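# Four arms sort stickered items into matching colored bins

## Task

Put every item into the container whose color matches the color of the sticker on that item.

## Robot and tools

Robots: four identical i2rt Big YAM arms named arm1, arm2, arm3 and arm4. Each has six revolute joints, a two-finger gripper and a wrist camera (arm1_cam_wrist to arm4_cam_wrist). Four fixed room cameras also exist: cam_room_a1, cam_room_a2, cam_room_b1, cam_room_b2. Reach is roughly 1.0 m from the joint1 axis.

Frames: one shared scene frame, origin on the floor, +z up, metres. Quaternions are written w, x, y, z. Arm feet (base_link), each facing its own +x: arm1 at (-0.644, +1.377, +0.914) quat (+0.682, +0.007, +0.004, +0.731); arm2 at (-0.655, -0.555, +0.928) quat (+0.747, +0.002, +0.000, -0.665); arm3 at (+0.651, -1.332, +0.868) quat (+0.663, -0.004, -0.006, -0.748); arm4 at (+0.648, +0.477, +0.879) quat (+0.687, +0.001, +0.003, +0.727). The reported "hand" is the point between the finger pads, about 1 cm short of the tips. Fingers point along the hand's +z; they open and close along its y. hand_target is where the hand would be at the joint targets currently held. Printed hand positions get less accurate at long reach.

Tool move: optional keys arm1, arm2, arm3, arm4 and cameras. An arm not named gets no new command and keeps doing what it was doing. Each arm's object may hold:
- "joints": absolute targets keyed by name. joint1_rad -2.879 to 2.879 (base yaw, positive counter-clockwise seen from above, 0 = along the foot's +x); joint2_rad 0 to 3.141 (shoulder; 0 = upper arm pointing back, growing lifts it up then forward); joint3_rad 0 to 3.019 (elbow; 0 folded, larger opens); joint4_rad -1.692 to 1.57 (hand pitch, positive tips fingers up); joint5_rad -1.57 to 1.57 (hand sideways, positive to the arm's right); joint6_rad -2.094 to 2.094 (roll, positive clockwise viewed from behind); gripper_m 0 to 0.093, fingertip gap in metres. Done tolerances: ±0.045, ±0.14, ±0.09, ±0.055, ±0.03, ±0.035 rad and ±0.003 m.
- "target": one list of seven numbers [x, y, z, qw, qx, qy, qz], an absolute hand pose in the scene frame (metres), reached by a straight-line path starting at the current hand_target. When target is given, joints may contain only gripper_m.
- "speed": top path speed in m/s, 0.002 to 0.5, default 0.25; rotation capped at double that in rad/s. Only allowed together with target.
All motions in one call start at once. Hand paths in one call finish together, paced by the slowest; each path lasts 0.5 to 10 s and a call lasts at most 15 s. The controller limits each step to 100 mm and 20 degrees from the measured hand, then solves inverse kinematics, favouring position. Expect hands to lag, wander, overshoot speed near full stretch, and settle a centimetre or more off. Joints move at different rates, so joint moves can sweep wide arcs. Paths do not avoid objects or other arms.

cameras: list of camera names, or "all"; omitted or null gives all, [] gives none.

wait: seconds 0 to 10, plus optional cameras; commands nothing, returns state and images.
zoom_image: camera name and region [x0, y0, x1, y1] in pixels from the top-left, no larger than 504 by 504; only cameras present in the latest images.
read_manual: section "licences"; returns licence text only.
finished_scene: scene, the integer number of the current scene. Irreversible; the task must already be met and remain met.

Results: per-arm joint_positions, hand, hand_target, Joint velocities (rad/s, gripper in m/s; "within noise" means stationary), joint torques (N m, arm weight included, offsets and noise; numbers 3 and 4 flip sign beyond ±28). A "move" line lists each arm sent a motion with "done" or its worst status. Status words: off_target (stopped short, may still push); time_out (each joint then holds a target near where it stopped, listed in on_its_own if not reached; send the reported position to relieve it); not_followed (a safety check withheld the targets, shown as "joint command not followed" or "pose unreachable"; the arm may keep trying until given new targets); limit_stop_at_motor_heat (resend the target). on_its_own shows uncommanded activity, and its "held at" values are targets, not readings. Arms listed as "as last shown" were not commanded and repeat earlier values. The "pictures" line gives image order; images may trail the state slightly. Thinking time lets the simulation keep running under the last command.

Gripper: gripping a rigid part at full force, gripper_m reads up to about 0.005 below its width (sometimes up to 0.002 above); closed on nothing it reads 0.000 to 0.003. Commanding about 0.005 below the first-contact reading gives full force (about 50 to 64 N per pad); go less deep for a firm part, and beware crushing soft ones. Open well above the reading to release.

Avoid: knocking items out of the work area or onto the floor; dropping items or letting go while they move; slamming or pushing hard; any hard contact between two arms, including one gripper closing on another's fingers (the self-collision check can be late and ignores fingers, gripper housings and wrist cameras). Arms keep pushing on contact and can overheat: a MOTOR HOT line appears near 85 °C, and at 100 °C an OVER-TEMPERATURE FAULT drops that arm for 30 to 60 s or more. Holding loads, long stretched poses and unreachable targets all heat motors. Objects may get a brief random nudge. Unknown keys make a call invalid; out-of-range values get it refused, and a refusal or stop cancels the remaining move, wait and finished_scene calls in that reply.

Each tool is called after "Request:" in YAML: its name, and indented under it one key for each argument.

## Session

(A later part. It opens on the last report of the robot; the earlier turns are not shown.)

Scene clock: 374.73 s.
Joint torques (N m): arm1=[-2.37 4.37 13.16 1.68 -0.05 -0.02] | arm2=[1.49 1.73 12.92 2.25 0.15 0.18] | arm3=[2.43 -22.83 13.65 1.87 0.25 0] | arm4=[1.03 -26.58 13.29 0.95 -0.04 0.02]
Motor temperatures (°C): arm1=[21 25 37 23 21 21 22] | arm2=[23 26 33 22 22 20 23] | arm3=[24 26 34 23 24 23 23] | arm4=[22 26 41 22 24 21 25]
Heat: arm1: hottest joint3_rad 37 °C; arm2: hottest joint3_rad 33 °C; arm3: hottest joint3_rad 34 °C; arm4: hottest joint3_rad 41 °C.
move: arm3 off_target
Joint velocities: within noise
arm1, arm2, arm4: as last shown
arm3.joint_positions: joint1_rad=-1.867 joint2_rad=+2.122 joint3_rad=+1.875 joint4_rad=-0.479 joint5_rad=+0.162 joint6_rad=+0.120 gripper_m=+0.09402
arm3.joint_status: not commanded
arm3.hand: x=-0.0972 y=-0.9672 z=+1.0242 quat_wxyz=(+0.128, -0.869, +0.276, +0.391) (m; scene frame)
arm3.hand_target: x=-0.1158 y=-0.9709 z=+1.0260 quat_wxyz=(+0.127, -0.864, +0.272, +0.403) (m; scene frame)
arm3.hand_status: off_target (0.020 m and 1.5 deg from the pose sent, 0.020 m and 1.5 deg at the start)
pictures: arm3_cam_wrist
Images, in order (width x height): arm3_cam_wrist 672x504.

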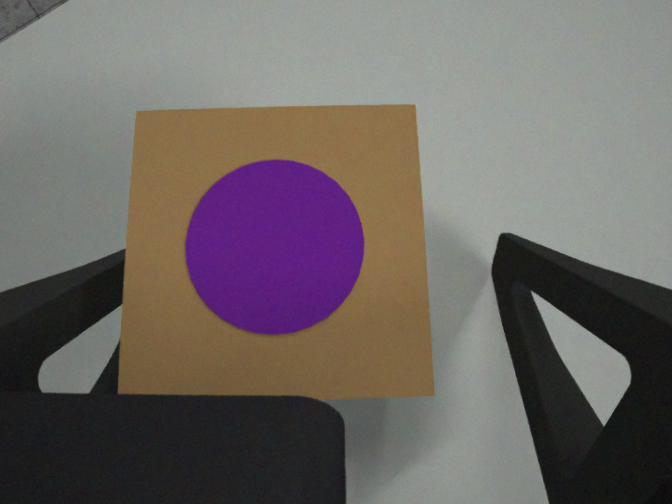

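Request:
move:
  arm3: {"joints":{"gripper_m":0.06}}
  arm4: {"target":[-0.09,1.005,1.09,0.127,-0.864,0.2725,0.403],"speed":0.15}
  cameras: ["arm3_cam_wrist"]

Request:
move:
  arm3: {"joints":{"gripper_m":0.03}}
  cameras: ["arm1_cam_wrist","arm2_cam_wrist","arm3_cam_wrist","arm4_cam_wrist"]

Scene clock: 381.20 s.
Joint torques (N m): arm1=[-2.73 4.6 13.26 1.63 -0.04 -0.04] | arm2=[1.49 1.61 12.93 2.25 0.16 0.2] | arm3=[2.14 -23.06 13.38 1.81 0.16 -0.01] | arm4=[0.73 -29.86 9.58 1.1 -0.02 0.06]
Motor temperatures (°C): arm1=[21 25 37 23 21 21 22] | arm2=[23 26 33 22 22 20 23] | arm3=[24 27 35 23 24 23 23] | arm4=[22 27 41 22 24 21 25]
Heat: arm1: hottest joint3_rad 37 °C; arm2: hottest joint3_rad 33 °C; arm3: hottest joint3_rad 35 °C; arm4: hottest joint3_rad 41 °C.
move: arm3 done; arm4 done
Joint velocities: within noise
arm1, arm2: as last shown
arm3.joint_positions: joint1_rad=-1.863 joint2_rad=+2.124 joint3_rad=+1.878 joint4_rad=-0.478 joint5_rad=+0.165 joint6_rad=+0.121 gripper_m=+0.06007
arm3.joint_status: all done
arm3.hand: x=-0.0995 y=-0.9695 z=+1.0242 quat_wxyz=(+0.128, -0.869, +0.275, +0.392) (m; scene frame)
arm3.hand_target: x=-0.1157 y=-0.9708 z=+1.0262 quat_wxyz=(+0.127, -0.864, +0.273, +0.403) (m; scene frame)
arm3.hand_status: not commanded
arm4.joint_positions: joint1_rad=+0.895 joint2_rad=+2.368 joint3_rad=+2.400 joint4_rad=-0.738 joint5_rad=-0.001 joint6_rad=-0.009 gripper_m=+0.06930
arm4.joint_status: not commanded
arm4.hand: x=-0.0914 y=+1.0059 z=+1.0802 quat_wxyz=(-0.127, +0.865, -0.274, -0.400) (m; scene frame)
arm4.hand_target: x=-0.0900 y=+1.0050 z=+1.0900 quat_wxyz=(-0.127, +0.864, -0.272, -0.403) (m; scene frame)
arm4.hand_status: done (0.010 m and 0.3 deg from the pose sent, 0.079 m and 0.2 deg at the start)
pictures: arm3_cam_wrist
Images, in order (width x height): arm3_cam_wrist 672x504.

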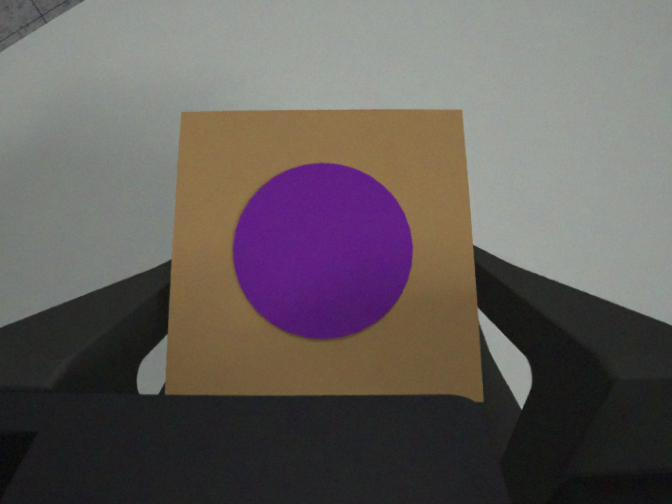

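Scene clock: 381.73 s.
Joint torques (N m): arm1=[-2.78 4.66 13.26 1.63 -0.06 0] | arm2=[1.55 1.67 12.93 2.26 0.16 0.18] | arm3=[2.14 -23.06 13.37 1.78 0.18 -0.02] | arm4=[1.32 -29.8 9.61 0.92 -0.04 0.05]
Motor temperatures (°C): arm1=[21 25 37 23 21 21 22] | arm2=[23 26 33 22 22 20 23] | arm3=[24 27 35 23 24 23 23] | arm4=[22 27 41 22 24 21 25]
Heat: arm1: hottest joint3_rad 37 °C; arm2: hottest joint3_rad 33 °C; arm3: hottest joint3_rad 35 °C; arm4: hottest joint3_rad 41 °C.
move: arm3 off_target
Joint velocities: within noise
arm1.joint_positions: joint1_rad=-2.263 joint2_rad=+0.492 joint3_rad=+1.165 joint4_rad=-0.797 joint5_rad=-0.009 joint6_rad=+0.004 gripper_m=+0.09096
arm1.joint_status: not commanded
arm1.hand: x=-0.4206 y=+1.2232 z=+1.4871 quat_wxyz=(-0.626, -0.228, -0.719, +0.199) (m; scene frame)
arm1.hand_target: x=-0.4252 y=+1.2235 z=+1.5034 quat_wxyz=(-0.633, -0.227, -0.711, +0.207) (m; scene frame)
arm1.hand_status: not commanded
arm2.joint_positions: joint1_rad=+0.830 joint2_rad=+0.494 joint3_rad=+1.165 joint4_rad=-0.792 joint5_rad=+0.007 joint6_rad=-0.008 gripper_m=+0.09093
arm2.joint_status: not commanded
arm2.hand: x=-0.4428 y=-0.7129 z=+1.5056 quat_wxyz=(-0.630, -0.231, -0.712, +0.207) (m; scene frame)
arm2.hand_target: x=-0.4458 y=-0.7083 z=+1.5210 quat_wxyz=(-0.639, -0.231, -0.705, +0.204) (m; scene frame)
arm2.hand_status: not commanded
arm3.joint_positions: joint1_rad=-1.863 joint2_rad=+2.124 joint3_rad=+1.878 joint4_rad=-0.478 joint5_rad=+0.164 joint6_rad=+0.122 gripper_m=+0.05295
arm3.joint_status: gripper_m off_target (ended at +0.05297, target +0.03000)
arm3.hand: x=-0.0997 y=-0.9699 z=+1.0242 quat_wxyz=(+0.127, -0.869, +0.275, +0.392) (m; scene frame)
arm3.hand_target: x=-0.1157 y=-0.9707 z=+1.0262 quat_wxyz=(+0.127, -0.864, +0.273, +0.403) (m; scene frame)
arm3.hand_status: not commanded
arm4: as last shown
pictures: arm1_cam_wrist, arm2_cam_wrist, arm3_cam_wrist, arm4_cam_wrist
Images, in order (width x height): arm1_cam_wrist 672x504, arm2_cam_wrist 672x504, arm3_cam_wrist 672x504, arm4_cam_wrist 672x504.

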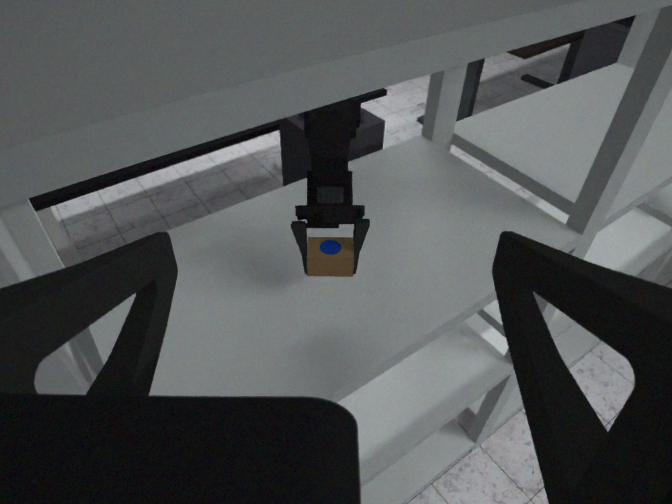

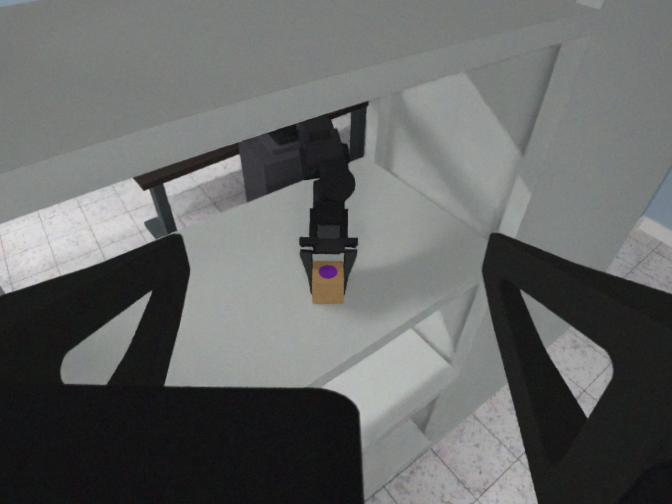

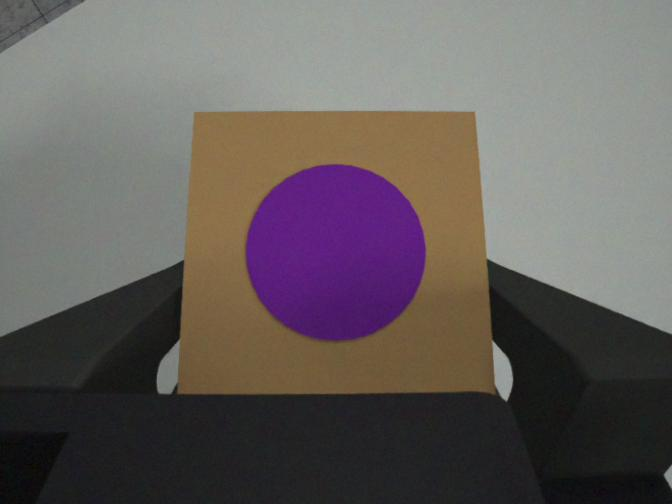

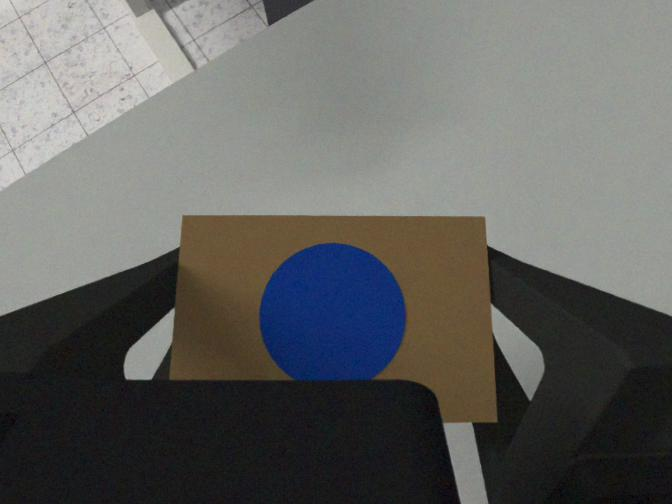

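Request:
move:
  arm3: {"target":[-0.09,-0.977,1.095,0.127,-0.864,0.2725,0.403],"speed":0.15}
  arm4: {"target":[0.38,0.665,1.2,0.127,-0.864,0.2725,0.403]}
  cameras: []

Request:
move:
  arm3: {"target":[0.38,-1.14,1.2,0.127,-0.864,0.2725,0.403]}
  cameras: ["cam_room_a1","cam_room_a2","arm3_cam_wrist","arm4_cam_wrist"]

Scene clock: 390.20 s.
Joint torques (N m): arm1=[-2.37 4.95 13.29 1.87 -0.03 -0.04] | arm2=[1.61 1.67 12.93 2.25 0.15 0.19] | arm3=[1.85 -27.75 12.31 1.26 0.04 -0.06] | arm4=[1.79 -1.08 9.65 0.92 0.22 0.15]
Motor temperatures (°C): arm1=[21 25 38 23 21 21 22] | arm2=[23 26 33 22 22 20 23] | arm3=[24 27 34 23 24 23 24] | arm4=[22 27 40 22 24 21 25]
Heat: arm1: hottest joint3_rad 38 °C; arm2: hottest joint3_rad 33 °C; arm3: hottest joint3_rad 34 °C; arm4: hottest joint3_rad 40 °C.
move: arm3 off_target; arm4 done
Joint velocities: within noise
arm1, arm2: as last shown
arm2.hand_target: x=-0.4458 y=-0.7083 z=+1.5210 quat_wxyz=(-0.639, -0.230, -0.705, +0.204) (m; scene frame)
arm3.joint_positions: joint1_rad=-1.863 joint2_rad=+2.064 joint3_rad=+1.878 joint4_rad=-0.570 joint5_rad=+0.164 joint6_rad=+0.122 gripper_m=+0.05295
arm3.joint_status: not commanded
arm3.hand: x=-0.0832 y=-0.9767 z=+1.0563 quat_wxyz=(+0.126, -0.875, +0.276, +0.378) (m; scene frame)
arm3.hand_target: x=-0.0889 y=-0.9774 z=+1.0948 quat_wxyz=(+0.127, -0.864, +0.273, +0.403) (m; scene frame)
arm3.hand_status: off_target (0.039 m and 3.2 deg from the pose sent, 0.072 m and 1.4 deg at the start)
arm4.joint_positions: joint1_rad=+0.910 joint2_rad=+0.648 joint3_rad=+0.818 joint4_rad=-0.858 joint5_rad=+0.010 joint6_rad=-0.009 gripper_m=+0.06930
arm4.joint_status: not commanded
arm4.hand: x=+0.3813 y=+0.6664 z=+1.2014 quat_wxyz=(-0.131, +0.863, -0.269, -0.407) (m; scene frame)
arm4.hand_target: x=+0.3800 y=+0.6650 z=+1.2000 quat_wxyz=(-0.127, +0.864, -0.272, -0.403) (m; scene frame)
arm4.hand_status: done (0.002 m and 0.8 deg from the pose sent, 0.594 m and 0.4 deg at the start)
pictures: none
No camera images: "cameras" was empty.

Scene clock: 393.00 s.
Joint torques (N m): arm1=[-2.84 4.48 13.12 1.77 -0.05 0.01] | arm2=[1.44 1.61 12.96 2.28 0.15 0.19] | arm3=[0.44 -1.85 9.52 1.37 -0.07 -0.12] | arm4=[1.26 -0.91 9.62 0.91 0.2 0.18]
Motor temperatures (°C): arm1=[21 25 38 23 21 21 22] | arm2=[23 26 33 22 22 20 23] | arm3=[24 27 34 23 24 23 24] | arm4=[22 27 40 22 24 21 26]
Heat: arm1: hottest joint3_rad 38 °C; arm2: hottest joint3_rad 33 °C; arm3: hottest joint3_rad 34 °C; arm4: hottest joint3_rad 40 °C.
move: arm3 done
Joint velocities: within noise
arm1, arm2, arm4: as last shown
arm3.joint_positions: joint1_rad=-2.030 joint2_rad=+0.659 joint3_rad=+0.861 joint4_rad=-0.884 joint5_rad=+0.023 joint6_rad=+0.012 gripper_m=+0.05295
arm3.joint_status: not commanded
arm3.hand: x=+0.3778 y=-1.1428 z=+1.2028 quat_wxyz=(+0.125, -0.863, +0.271, +0.408) (m; scene frame)
arm3.hand_target: x=+0.3800 y=-1.1400 z=+1.2000 quat_wxyz=(+0.127, -0.864, +0.273, +0.403) (m; scene frame)
arm3.hand_status: done (0.005 m and 0.6 deg from the pose sent, 0.512 m and 3.2 deg at the start)
pictures: arm3_cam_wrist, arm4_cam_wrist, cam_room_a1, cam_room_a2
Images, in order (width x height): arm3_cam_wrist 672x504, arm4_cam_wrist 672x504, cam_room_a1 672x504, cam_room_a2 672x504.

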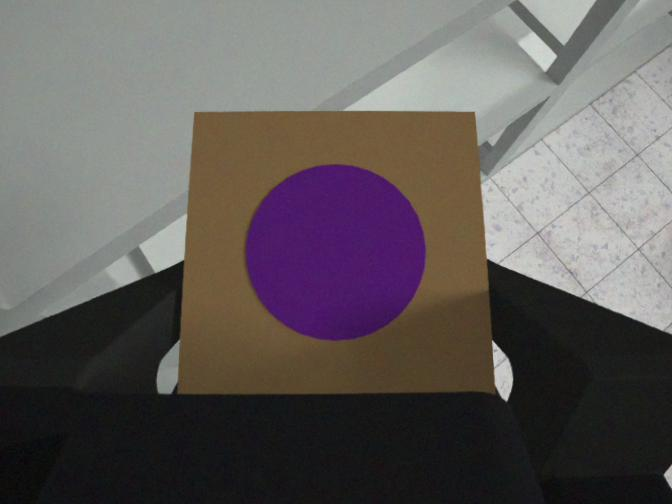

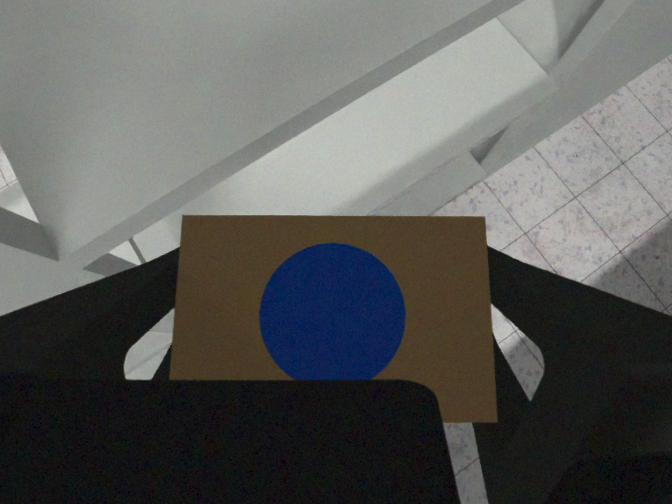

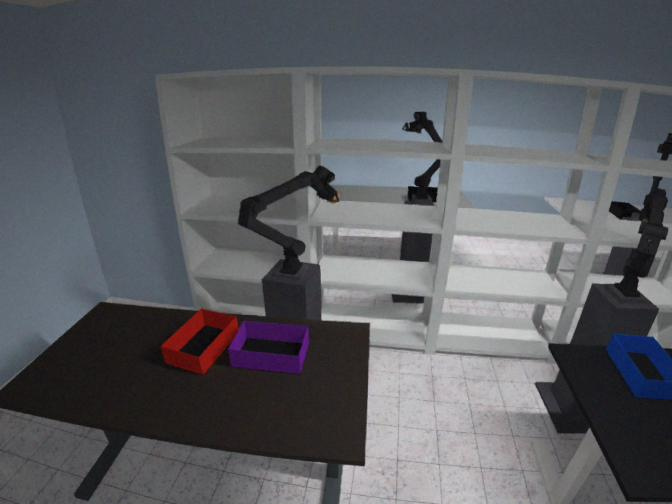

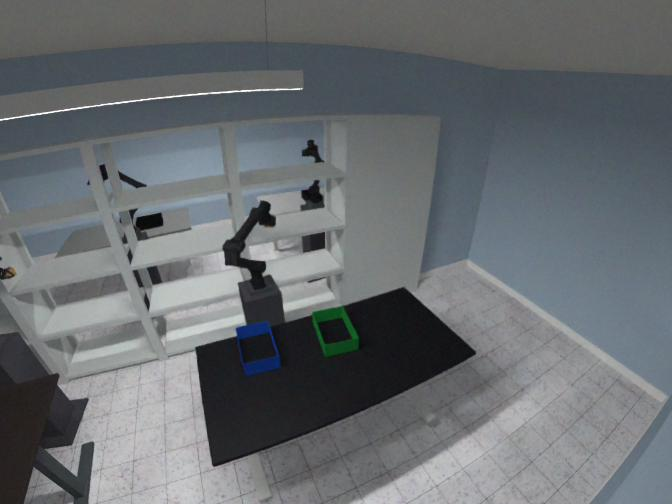

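Request:
move:
  arm3: {"joints":{"joint1_rad":1.78,"joint5_rad":0,"joint6_rad":0}}
  arm4: {"joints":{"joint1_rad":-1.85,"joint5_rad":0,"joint6_rad":0}}
  cameras: []

Request:
move:
  arm3: {"target":[1.17,-1.284,0.98,0.2756,0,0.9613,0]}
  arm4: {"target":[1.1,0.34,0.98,0.342,0,0.94,0]}
  cameras: ["cam_room_a1","cam_room_a2","arm3_cam_wrist","arm4_cam_wrist"]

Request:
zoom_image:
  camera: "cam_room_a1"
  region: [150, 200, 350, 400]

Request:
zoom_image:
  camera: "cam_room_a2"
  region: [190, 230, 370, 410]

Scene clock: 415.67 s.
Joint torques (N m): arm1=[-2.37 4.54 13.11 1.54 -0.01 -0.03] | arm2=[1.55 1.73 12.93 2.28 0.15 0.19] | arm3=[1.96 -2.32 9.52 1.39 0.13 -0.11] | arm4=[0.56 -1.08 9.66 0.88 -0.02 0.14]
Motor temperatures (°C): arm1=[21 24 38 23 21 21 22] | arm2=[23 25 33 22 22 20 23] | arm3=[24 26 32 23 24 23 24] | arm4=[22 25 37 22 24 21 26]
Heat: arm1: hottest joint3_rad 38 °C; arm2: hottest joint3_rad 33 °C; arm3: hottest joint3_rad 32 °C; arm4: hottest joint3_rad 37 °C.
move: arm3 done; arm4 done
Joint velocities: within noise
arm1, arm2: as last shown
arm3.joint_positions: joint1_rad=+1.771 joint2_rad=+0.666 joint3_rad=+0.861 joint4_rad=-0.884 joint5_rad=-0.002 joint6_rad=+0.005 gripper_m=+0.05296
arm3.joint_status: all done
arm3.hand: x=+0.9802 y=-1.3010 z=+1.2033 quat_wxyz=(-0.427, +0.037, -0.904, -0.013) (m; scene frame)
arm3.hand_target: x=+0.9782 y=-1.2984 z=+1.2028 quat_wxyz=(-0.426, +0.043, -0.903, -0.013) (m; scene frame)
arm3.hand_status: not commanded
arm4.joint_positions: joint1_rad=-1.849 joint2_rad=+0.652 joint3_rad=+0.818 joint4_rad=-0.858 joint5_rad=+0.003 joint6_rad=-0.009 gripper_m=+0.06931
arm4.joint_status: all done
arm4.hand: x=+0.9692 y=+0.4055 z=+1.1986 quat_wxyz=(-0.421, -0.096, -0.901, +0.052) (m; scene frame)
arm4.hand_target: x=+0.9689 y=+0.4055 z=+1.1981 quat_wxyz=(-0.417, -0.100, -0.902, +0.049) (m; scene frame)
arm4.hand_status: not commanded
pictures: none
No camera images: "cameras" was empty.

Scene clock: 417.60 s.
Joint torques (N m): arm1=[-2.49 4.95 13.19 1.76 -0.01 0.01] | arm2=[1.55 1.55 12.92 2.24 0.15 0.18] | arm3=[2.14 -13.98 12.16 1.59 0.18 0.03] | arm4=[0.44 -11.16 10.24 1.55 -0.2 -0.11]
Motor temperatures (°C): arm1=[21 24 38 23 21 21 22] | arm2=[23 25 33 22 22 20 23] | arm3=[24 26 32 23 24 23 24] | arm4=[22 25 37 22 24 21 26]
Heat: arm1: hottest joint3_rad 38 °C; arm2: hottest joint3_rad 33 °C; arm3: hottest joint3_rad 32 °C; arm4: hottest joint3_rad 37 °C.
move: arm3 off_target; arm4 off_target
Joint velocities: within noise
arm1, arm2: as last shown
arm3.joint_positions: joint1_rad=+1.781 joint2_rad=+1.497 joint3_rad=+0.913 joint4_rad=-0.505 joint5_rad=+0.039 joint6_rad=+0.087 gripper_m=+0.05296
arm3.joint_status: not commanded
arm3.hand: x=+1.1438 y=-1.2937 z=+0.9523 quat_wxyz=(-0.240, -0.002, -0.971, +0.005) (m; scene frame)
arm3.hand_target: x=+1.1680 y=-1.2841 z=+0.9807 quat_wxyz=(-0.275, +0.000, -0.961, +0.000) (m; scene frame)
arm3.hand_status: off_target (0.039 m and 4.3 deg from the pose sent, 0.294 m and 19.1 deg at the start)
arm4.joint_positions: joint1_rad=-2.005 joint2_rad=+1.369 joint3_rad=+0.697 joint4_rad=-0.303 joint5_rad=-0.242 joint6_rad=-0.283 gripper_m=+0.06931
arm4.joint_status: not commanded
arm4.hand: x=+1.0785 y=+0.3509 z=+0.9557 quat_wxyz=(-0.311, -0.009, -0.950, -0.013) (m; scene frame)
arm4.hand_target: x=+1.0985 y=+0.3405 z=+0.9807 quat_wxyz=(-0.342, +0.000, -0.940, +0.000) (m; scene frame)
arm4.hand_status: off_target (0.034 m and 4.1 deg from the pose sent, 0.263 m and 16.1 deg at the start)
pictures: arm3_cam_wrist, arm4_cam_wrist, cam_room_a1, cam_room_a2
Images, in order (width x height): arm3_cam_wrist 672x504, arm4_cam_wrist 672x504, cam_room_a1 672x504, cam_room_a2 672x504.

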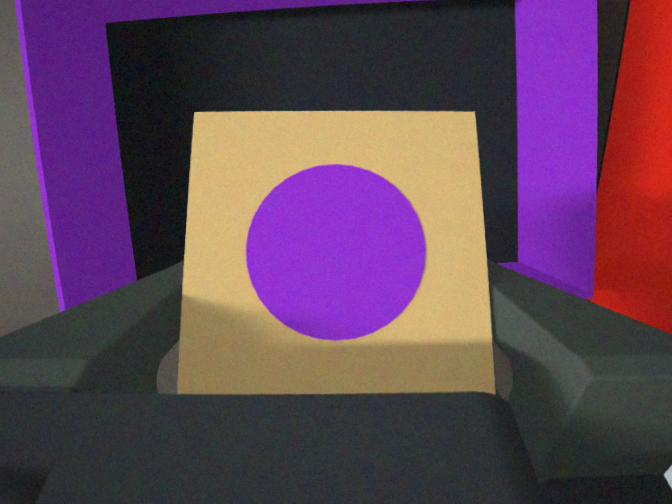

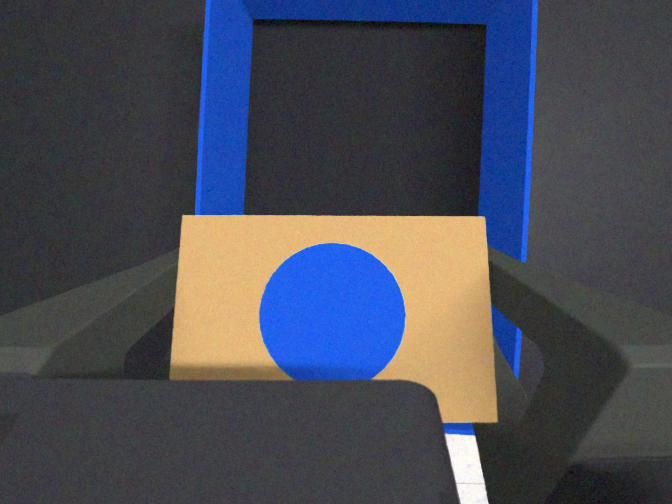

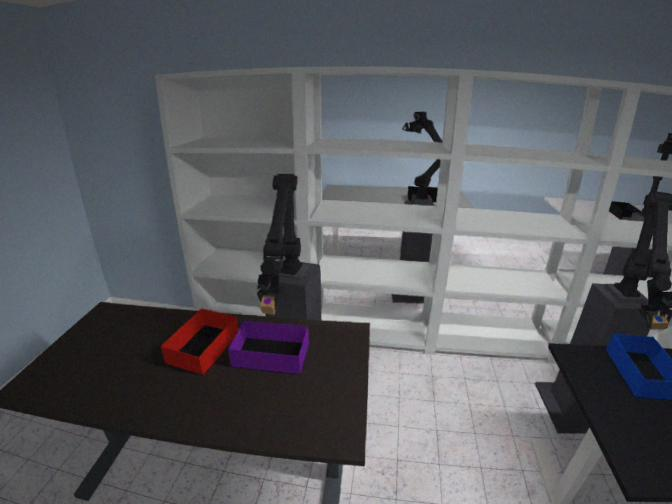

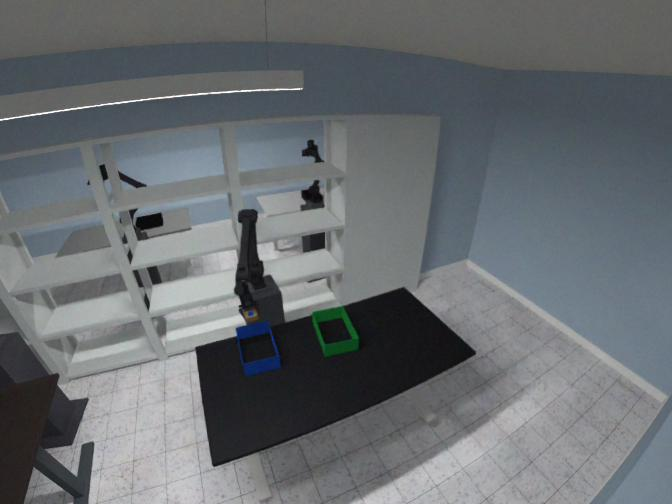

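Scaled by 2.520.

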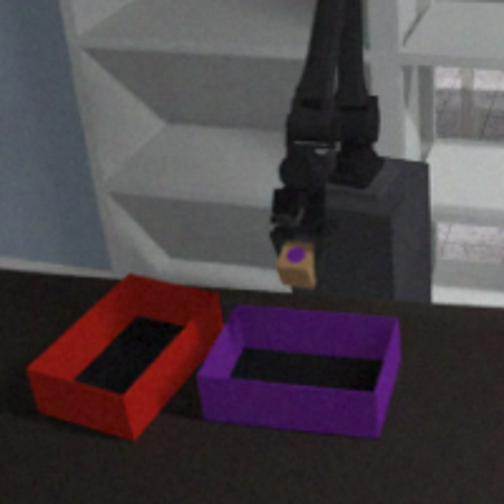

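Scaled by 2.800.

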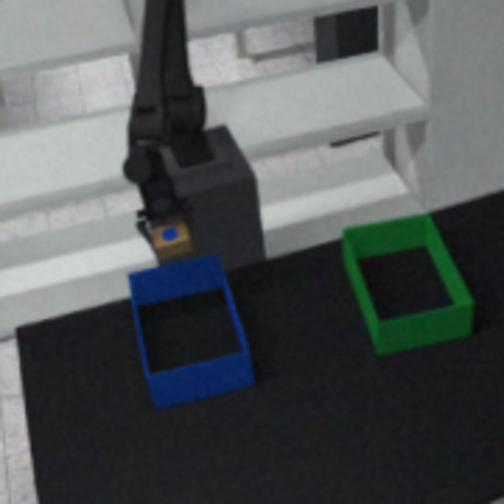

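Request:
move:
  arm3: {"target":[1.205,-1.27,0.87,0.2756,0,0.9613,0],"speed":0.15}
  arm4: {"target":[1.128,0.318,0.87,0.342,0,0.94,0],"speed":0.15}
  cameras: ["cam_room_a1","cam_room_a2","arm3_cam_wrist","arm4_cam_wrist"]

Request:
zoom_image:
  camera: "cam_room_a1"
  region: [150, 200, 350, 400]

Request:
zoom_image:
  camera: "cam_room_a2"
  region: [190, 230, 370, 410]

Scene clock: 433.80 s.
Joint torques (N m): arm1=[-2.78 4.66 13.09 1.69 -0.07 0.03] | arm2=[1.55 1.61 12.96 2.25 0.15 0.18] | arm3=[2.02 -16.15 9.94 1.65 0.19 0.02] | arm4=[-0.32 -12.92 7.77 1.59 -0.19 -0.09]
Motor temperatures (°C): arm1=[21 24 38 23 21 21 22] | arm2=[23 25 33 22 22 20 23] | arm3=[24 25 32 23 24 23 24] | arm4=[22 25 38 22 24 21 26]
Heat: arm1: hottest joint3_rad 38 °C; arm2: hottest joint3_rad 33 °C; arm3: hottest joint3_rad 32 °C; arm4: hottest joint3_rad 38 °C.
move: arm3 off_target; arm4 off_target
Joint velocities: within noise
arm1, arm2: as last shown
arm3.joint_positions: joint1_rad=+1.807 joint2_rad=+1.770 joint3_rad=+0.917 joint4_rad=-0.224 joint5_rad=+0.053 joint6_rad=+0.109 gripper_m=+0.05296
arm3.joint_status: not commanded
arm3.hand: x=+1.1794 y=-1.2803 z=+0.8514 quat_wxyz=(-0.246, -0.002, -0.969, +0.005) (m; scene frame)
arm3.hand_target: x=+1.2036 y=-1.2699 z=+0.8710 quat_wxyz=(-0.276, +0.000, -0.961, +0.000) (m; scene frame)
arm3.hand_status: off_target (0.033 m and 3.6 deg from the pose sent, 0.105 m and 4.3 deg at the start)
arm4.joint_positions: joint1_rad=-2.028 joint2_rad=+1.696 joint3_rad=+0.699 joint4_rad=+0.036 joint5_rad=-0.257 joint6_rad=-0.302 gripper_m=+0.06931
arm4.joint_status: not commanded
arm4.hand: x=+1.1081 y=+0.3292 z=+0.8577 quat_wxyz=(-0.320, -0.008, -0.947, -0.010) (m; scene frame)
arm4.hand_target: x=+1.1270 y=+0.3182 z=+0.8708 quat_wxyz=(-0.342, +0.000, -0.940, +0.000) (m; scene frame)
arm4.hand_status: off_target (0.026 m and 3.1 deg from the pose sent, 0.104 m and 4.2 deg at the start)
pictures: arm3_cam_wrist, arm4_cam_wrist, cam_room_a1, cam_room_a2
Images, in order (width x height): arm3_cam_wrist 672x504, arm4_cam_wrist 672x504, cam_room_a1 672x504, cam_room_a2 672x504.

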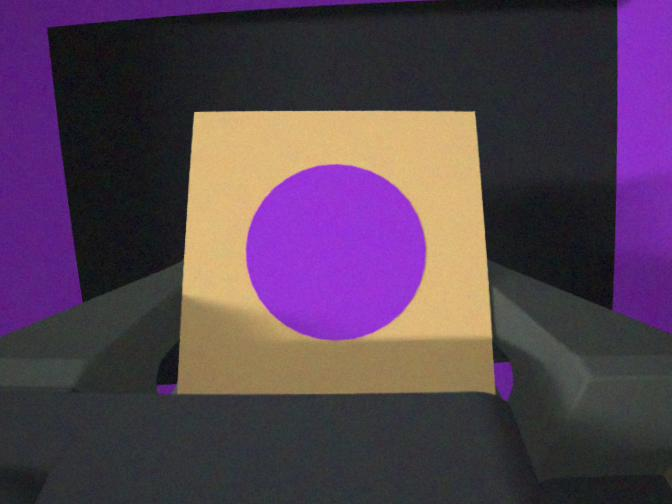

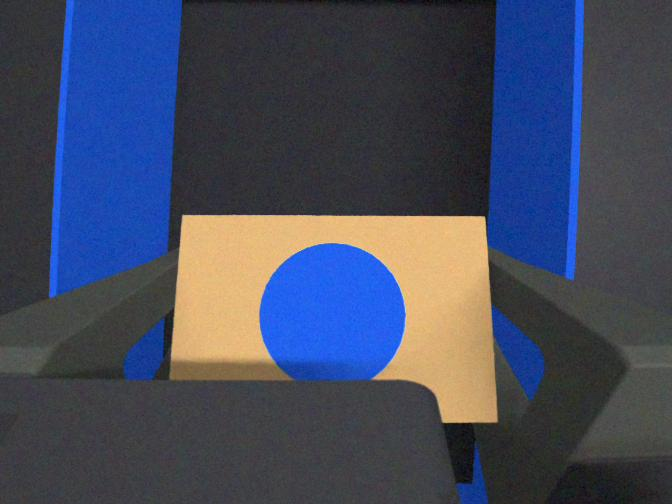

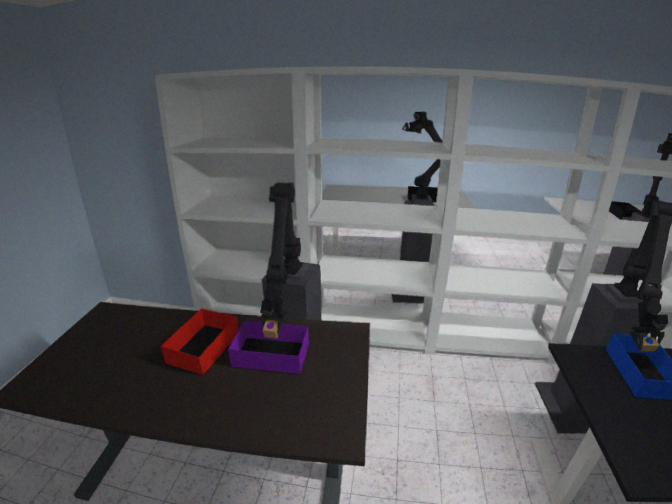

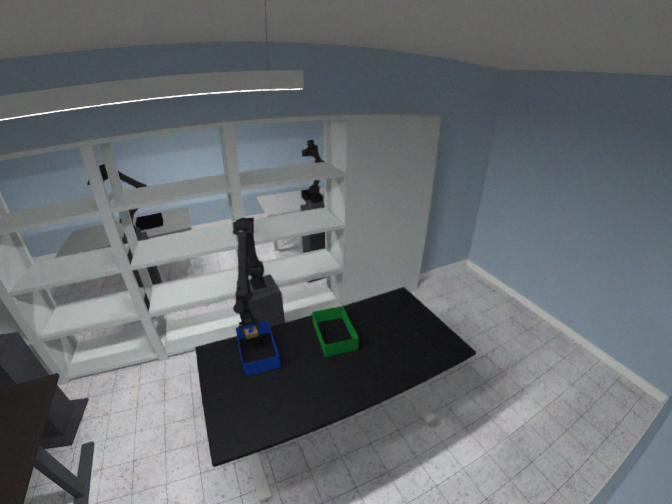

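Scaled by 2.520.

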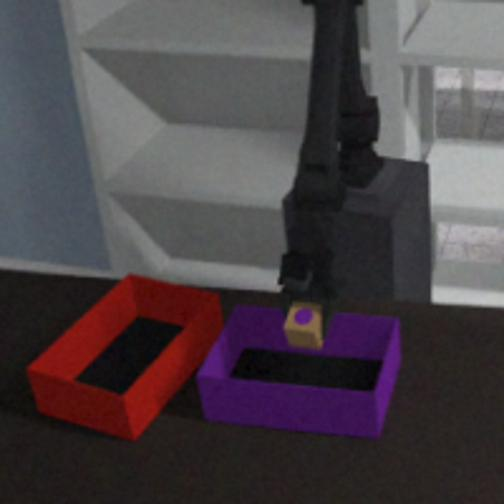

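Scaled by 2.800.

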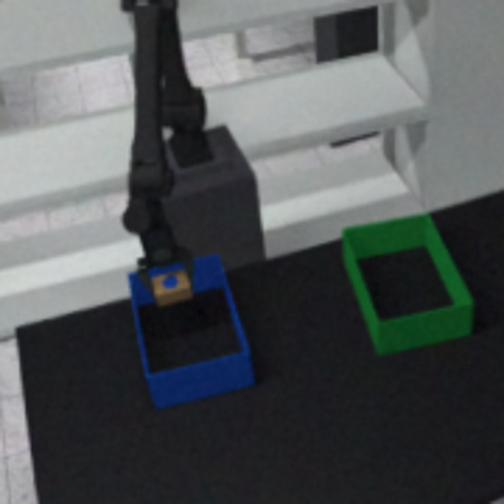

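Request:
move:
  arm3: {"target":[1.225,-1.27,0.79,0.2756,0,0.9613,0],"speed":0.12}
  arm4: {"target":[1.165,0.318,0.785,0.342,0,0.94,0],"speed":0.12}
  cameras: ["cam_room_a1","cam_room_a2","arm3_cam_wrist","arm4_cam_wrist"]

Request:
zoom_image:
  camera: "cam_room_a1"
  region: [220, 280, 320, 380]

Request:
zoom_image:
  camera: "cam_room_a2"
  region: [210, 290, 310, 390]

Scene clock: 440.37 s.
Joint torques (N m): arm1=[-2.67 4.6 13.2 1.68 -0.03 -0.03] | arm2=[1.55 1.61 12.94 2.26 0.16 0.19] | arm3=[1.67 -17.32 8.4 1.68 0.13 -0.01] | arm4=[0.97 -15.03 5.87 1.63 0.05 0.15]
Motor temperatures (°C): arm1=[21 24 38 23 21 21 22] | arm2=[23 25 34 22 22 20 23] | arm3=[24 26 32 23 24 23 24] | arm4=[22 25 37 22 24 21 26]
Heat: arm1: hottest joint3_rad 38 °C; arm2: hottest joint3_rad 34 °C; arm3: hottest joint3_rad 32 °C; arm4: hottest joint3_rad 37 °C.
move: arm3 off_target; arm4 off_target
Joint velocities: within noise
arm1, arm2: as last shown
arm3.joint_positions: joint1_rad=+1.807 joint2_rad=+1.978 joint3_rad=+0.961 joint4_rad=-0.048 joint5_rad=+0.053 joint6_rad=+0.110 gripper_m=+0.05296
arm3.joint_status: not commanded
arm3.hand: x=+1.2026 y=-1.2786 z=+0.7789 quat_wxyz=(-0.252, -0.002, -0.968, +0.004) (m; scene frame)
arm3.hand_target: x=+1.2241 y=-1.2699 z=+0.7907 quat_wxyz=(-0.276, +0.000, -0.961, +0.000) (m; scene frame)
arm3.hand_status: off_target (0.026 m and 2.8 deg from the pose sent, 0.077 m and 3.6 deg at the start)
arm4.joint_positions: joint1_rad=-2.005 joint2_rad=+1.980 joint3_rad=+0.801 joint4_rad=+0.240 joint5_rad=-0.244 joint6_rad=-0.300 gripper_m=+0.06931
arm4.joint_status: not commanded
arm4.hand: x=+1.1487 y=+0.3220 z=+0.7810 quat_wxyz=(-0.327, +0.001, -0.945, -0.005) (m; scene frame)
arm4.hand_target: x=+1.1645 y=+0.3182 z=+0.7855 quat_wxyz=(-0.342, +0.000, -0.940, +0.000) (m; scene frame)
arm4.hand_status: off_target (0.017 m and 1.9 deg from the pose sent, 0.093 m and 3.1 deg at the start)
pictures: arm3_cam_wrist, arm4_cam_wrist, cam_room_a1, cam_room_a2
Images, in order (width x height): arm3_cam_wrist 672x504, arm4_cam_wrist 672x504, cam_room_a1 672x504, cam_room_a2 672x504.

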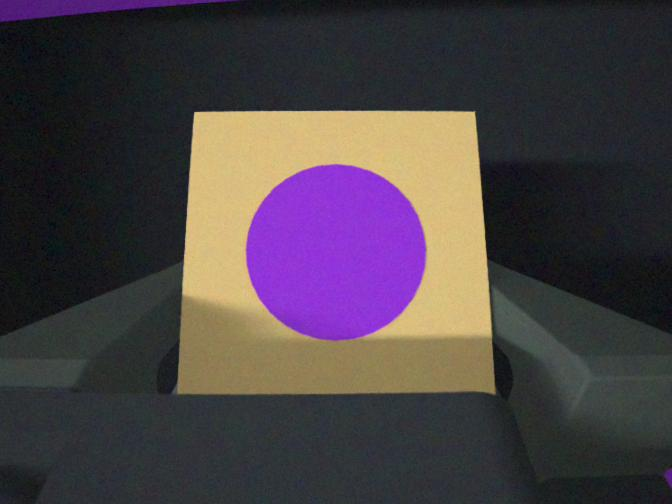

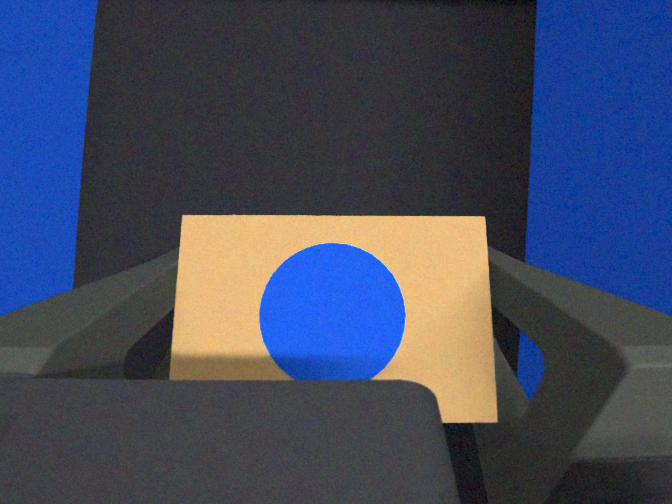

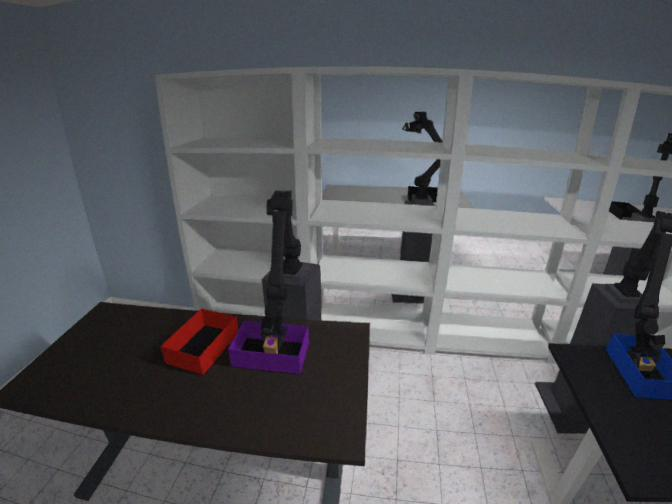

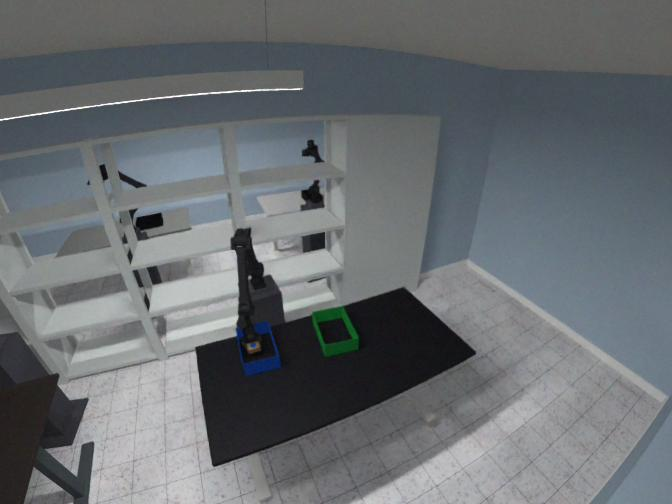

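Scaled by 5.040.

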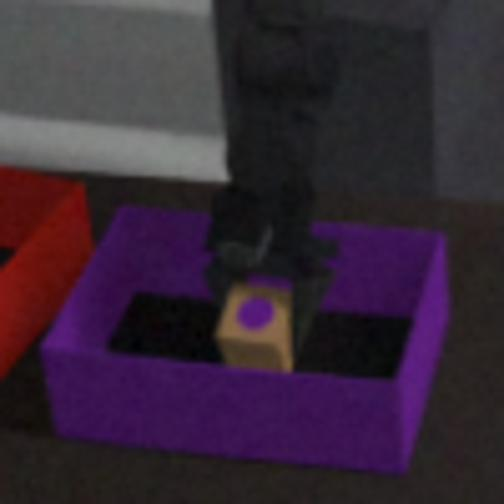

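Scaled by 5.040.

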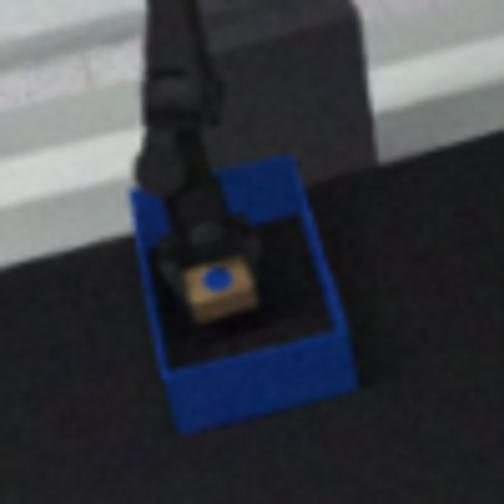

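Request:
move:
  arm3: {"target":[1.22,-1.27,0.75,0.2756,0,0.9613,0],"speed":0.06}
  arm4: {"target":[1.165,0.322,0.75,0.342,0,0.94,0],"speed":0.06}
  cameras: ["cam_room_a1","cam_room_a2"]

Request:
zoom_image:
  camera: "cam_room_a1"
  region: [220, 280, 320, 380]

Request:
zoom_image:
  camera: "cam_room_a2"
  region: [210, 290, 310, 390]

Scene clock: 446.53 s.
Joint torques (N m): arm1=[-2.55 5.13 13.04 1.73 -0.04 0.03] | arm2=[1.55 1.61 12.97 2.26 0.15 0.19] | arm3=[1.9 -16.32 7.04 1.61 0.18 0.02] | arm4=[0.85 -14.97 5.33 1.73 0.03 0.18]
Motor temperatures (°C): arm1=[21 24 38 23 21 21 22] | arm2=[23 25 34 22 22 20 23] | arm3=[24 26 32 23 24 23 24] | arm4=[22 25 36 22 24 21 26]
Heat: arm1: hottest joint3_rad 38 °C; arm2: hottest joint3_rad 34 °C; arm3: hottest joint3_rad 32 °C; arm4: hottest joint3_rad 36 °C.
move: arm3 off_target; arm4 off_target
Joint velocities: within noise
arm1, arm2: as last shown
arm3.joint_positions: joint1_rad=+1.807 joint2_rad=+2.055 joint3_rad=+0.962 joint4_rad=+0.056 joint5_rad=+0.054 joint6_rad=+0.110 gripper_m=+0.05296
arm3.joint_status: not commanded
arm3.hand: x=+1.2072 y=-1.2785 z=+0.7508 quat_wxyz=(-0.265, -0.003, -0.964, +0.003) (m; scene frame)
arm3.hand_target: x=+1.2194 y=-1.2699 z=+0.7502 quat_wxyz=(-0.275, +0.000, -0.961, +0.000) (m; scene frame)
arm3.hand_status: off_target (0.015 m and 1.3 deg from the pose sent, 0.035 m and 2.8 deg at the start)
arm4.joint_positions: joint1_rad=-1.999 joint2_rad=+2.073 joint3_rad=+0.812 joint4_rad=+0.330 joint5_rad=-0.239 joint6_rad=-0.295 gripper_m=+0.06931
arm4.joint_status: not commanded
arm4.hand: x=+1.1503 y=+0.3241 z=+0.7498 quat_wxyz=(-0.330, +0.002, -0.944, -0.003) (m; scene frame)
arm4.hand_target: x=+1.1645 y=+0.3222 z=+0.7503 quat_wxyz=(-0.342, +0.000, -0.940, +0.000) (m; scene frame)
arm4.hand_status: off_target (0.015 m and 1.5 deg from the pose sent, 0.035 m and 1.9 deg at the start)
pictures: cam_room_a1, cam_room_a2
Images, in order (width x height): cam_room_a1 672x504, cam_room_a2 672x504.

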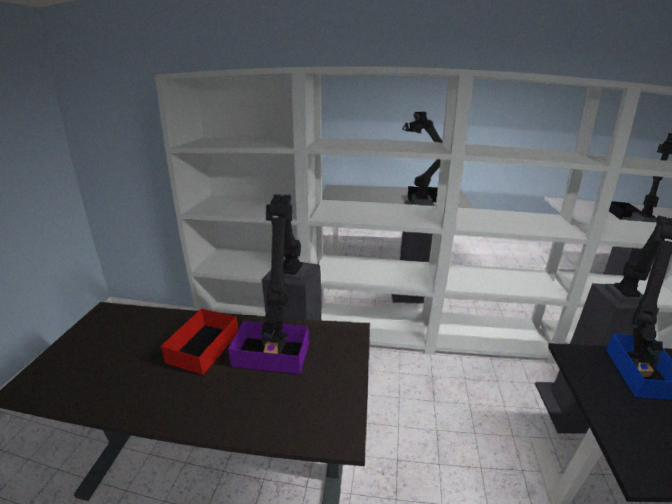

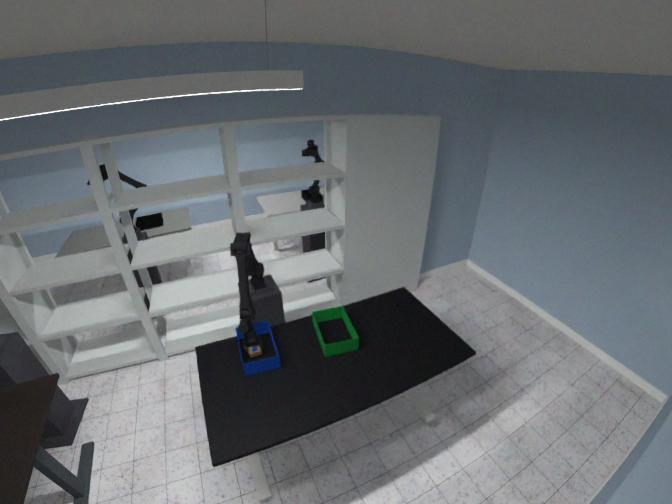

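Scaled by 5.040.

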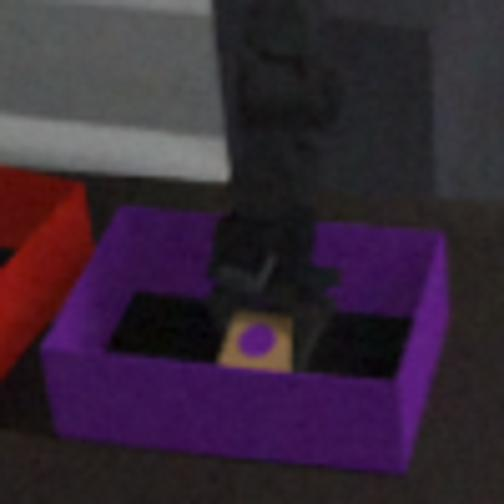

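Scaled by 5.040.

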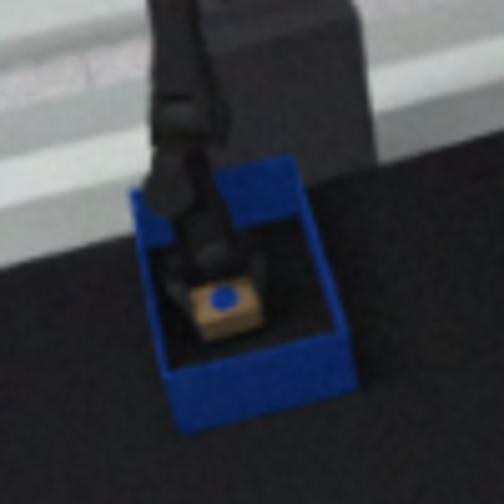

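Still descending; lower a bit more.

Request:
move:
  arm3: {"target":[1.22,-1.27,0.72,0.2756,0,0.9613,0],"speed":0.05}
  arm4: {"target":[1.165,0.322,0.72,0.342,0,0.94,0],"speed":0.05}
  cameras: ["cam_room_a1","cam_room_a2"]

Request:
zoom_image:
  camera: "cam_room_a2"
  region: [210, 290, 310, 390]

Scene clock: 450.50 s.
Joint torques (N m): arm1=[-3.02 4.6 13.23 1.85 -0.07 -0.02] | arm2=[1.49 1.67 12.93 2.28 0.15 0.18] | arm3=[2.02 -13.57 5.86 0.85 0.05 0] | arm4=[1.44 -13.39 4.21 1.31 0.07 0.16]
Motor temperatures (°C): arm1=[21 24 38 23 21 21 22] | arm2=[23 25 34 22 22 20 23] | arm3=[24 26 31 23 24 23 24] | arm4=[22 25 35 22 24 21 26]
Heat: arm1: hottest joint3_rad 38 °C; arm2: hottest joint3_rad 34 °C; arm3: hottest joint3_rad 31 °C; arm4: hottest joint3_rad 35 °C.
move: arm3 off_target; arm4 off_target
Joint velocities: within noise
arm1.joint_positions: joint1_rad=-2.263 joint2_rad=+0.492 joint3_rad=+1.165 joint4_rad=-0.797 joint5_rad=-0.009 joint6_rad=+0.004 gripper_m=+0.09096
arm1.joint_status: not commanded
arm1.hand: x=-0.4206 y=+1.2232 z=+1.4871 quat_wxyz=(-0.626, -0.228, -0.719, +0.199) (m; scene frame)
arm1.hand_target: x=-0.4252 y=+1.2235 z=+1.5034 quat_wxyz=(-0.633, -0.227, -0.711, +0.207) (m; scene frame)
arm1.hand_status: not commanded
arm2.joint_positions: joint1_rad=+0.830 joint2_rad=+0.494 joint3_rad=+1.165 joint4_rad=-0.792 joint5_rad=+0.007 joint6_rad=-0.008 gripper_m=+0.09093
arm2.joint_status: not commanded
arm2.hand: x=-0.4428 y=-0.7129 z=+1.5056 quat_wxyz=(-0.630, -0.231, -0.712, +0.207) (m; scene frame)
arm2.hand_target: x=-0.4458 y=-0.7083 z=+1.5210 quat_wxyz=(-0.639, -0.230, -0.705, +0.204) (m; scene frame)
arm2.hand_status: not commanded
arm3.joint_positions: joint1_rad=+1.807 joint2_rad=+2.092 joint3_rad=+0.985 joint4_rad=+0.139 joint5_rad=+0.057 joint6_rad=+0.110 gripper_m=+0.05296
arm3.joint_status: not commanded
arm3.hand: x=+1.2275 y=-1.2769 z=+0.7482 quat_wxyz=(-0.298, -0.004, -0.955, +0.000) (m; scene frame)
arm3.hand_target: x=+1.2186 y=-1.2703 z=+0.7213 quat_wxyz=(-0.276, +0.000, -0.961, +0.000) (m; scene frame)
arm3.hand_status: off_target (0.030 m and 2.7 deg from the pose sent, 0.034 m and 1.3 deg at the start)
arm4.joint_positions: joint1_rad=-1.999 joint2_rad=+2.136 joint3_rad=+0.844 joint4_rad=+0.410 joint5_rad=-0.238 joint6_rad=-0.294 gripper_m=+0.06931
arm4.joint_status: not commanded
arm4.hand: x=+1.1653 y=+0.3180 z=+0.7378 quat_wxyz=(-0.351, +0.004, -0.936, +0.006) (m; scene frame)
arm4.hand_target: x=+1.1643 y=+0.3220 z=+0.7207 quat_wxyz=(-0.342, +0.000, -0.940, +0.000) (m; scene frame)
arm4.hand_status: off_target (0.018 m and 1.4 deg from the pose sent, 0.033 m and 1.5 deg at the start)
pictures: cam_room_a1, cam_room_a2
Images, in order (width x height): cam_room_a1 672x504, cam_room_a2 672x504.

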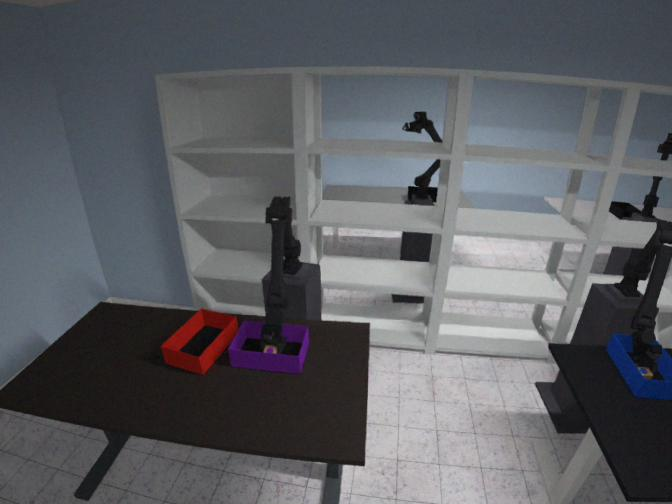

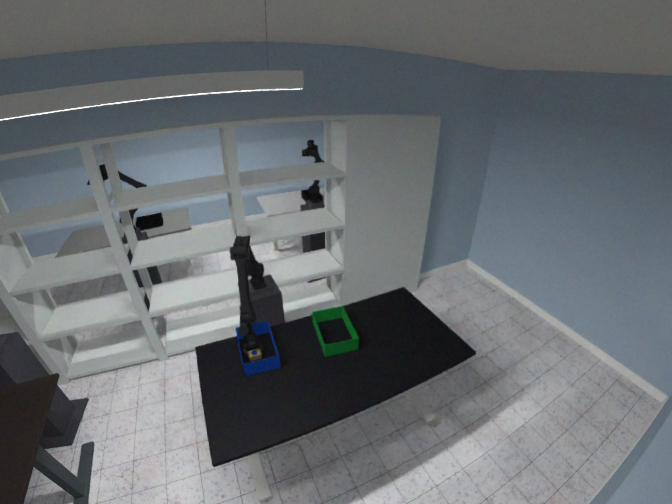

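Scaled by 5.040.

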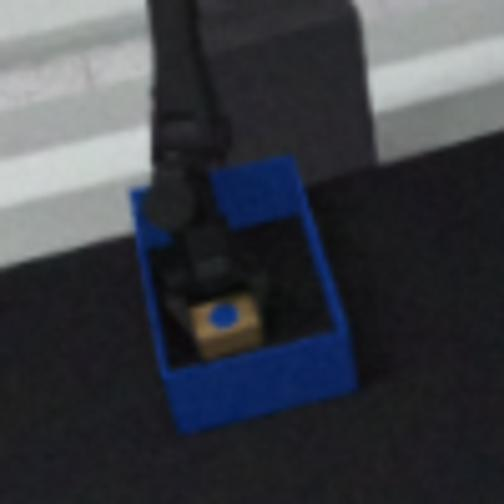

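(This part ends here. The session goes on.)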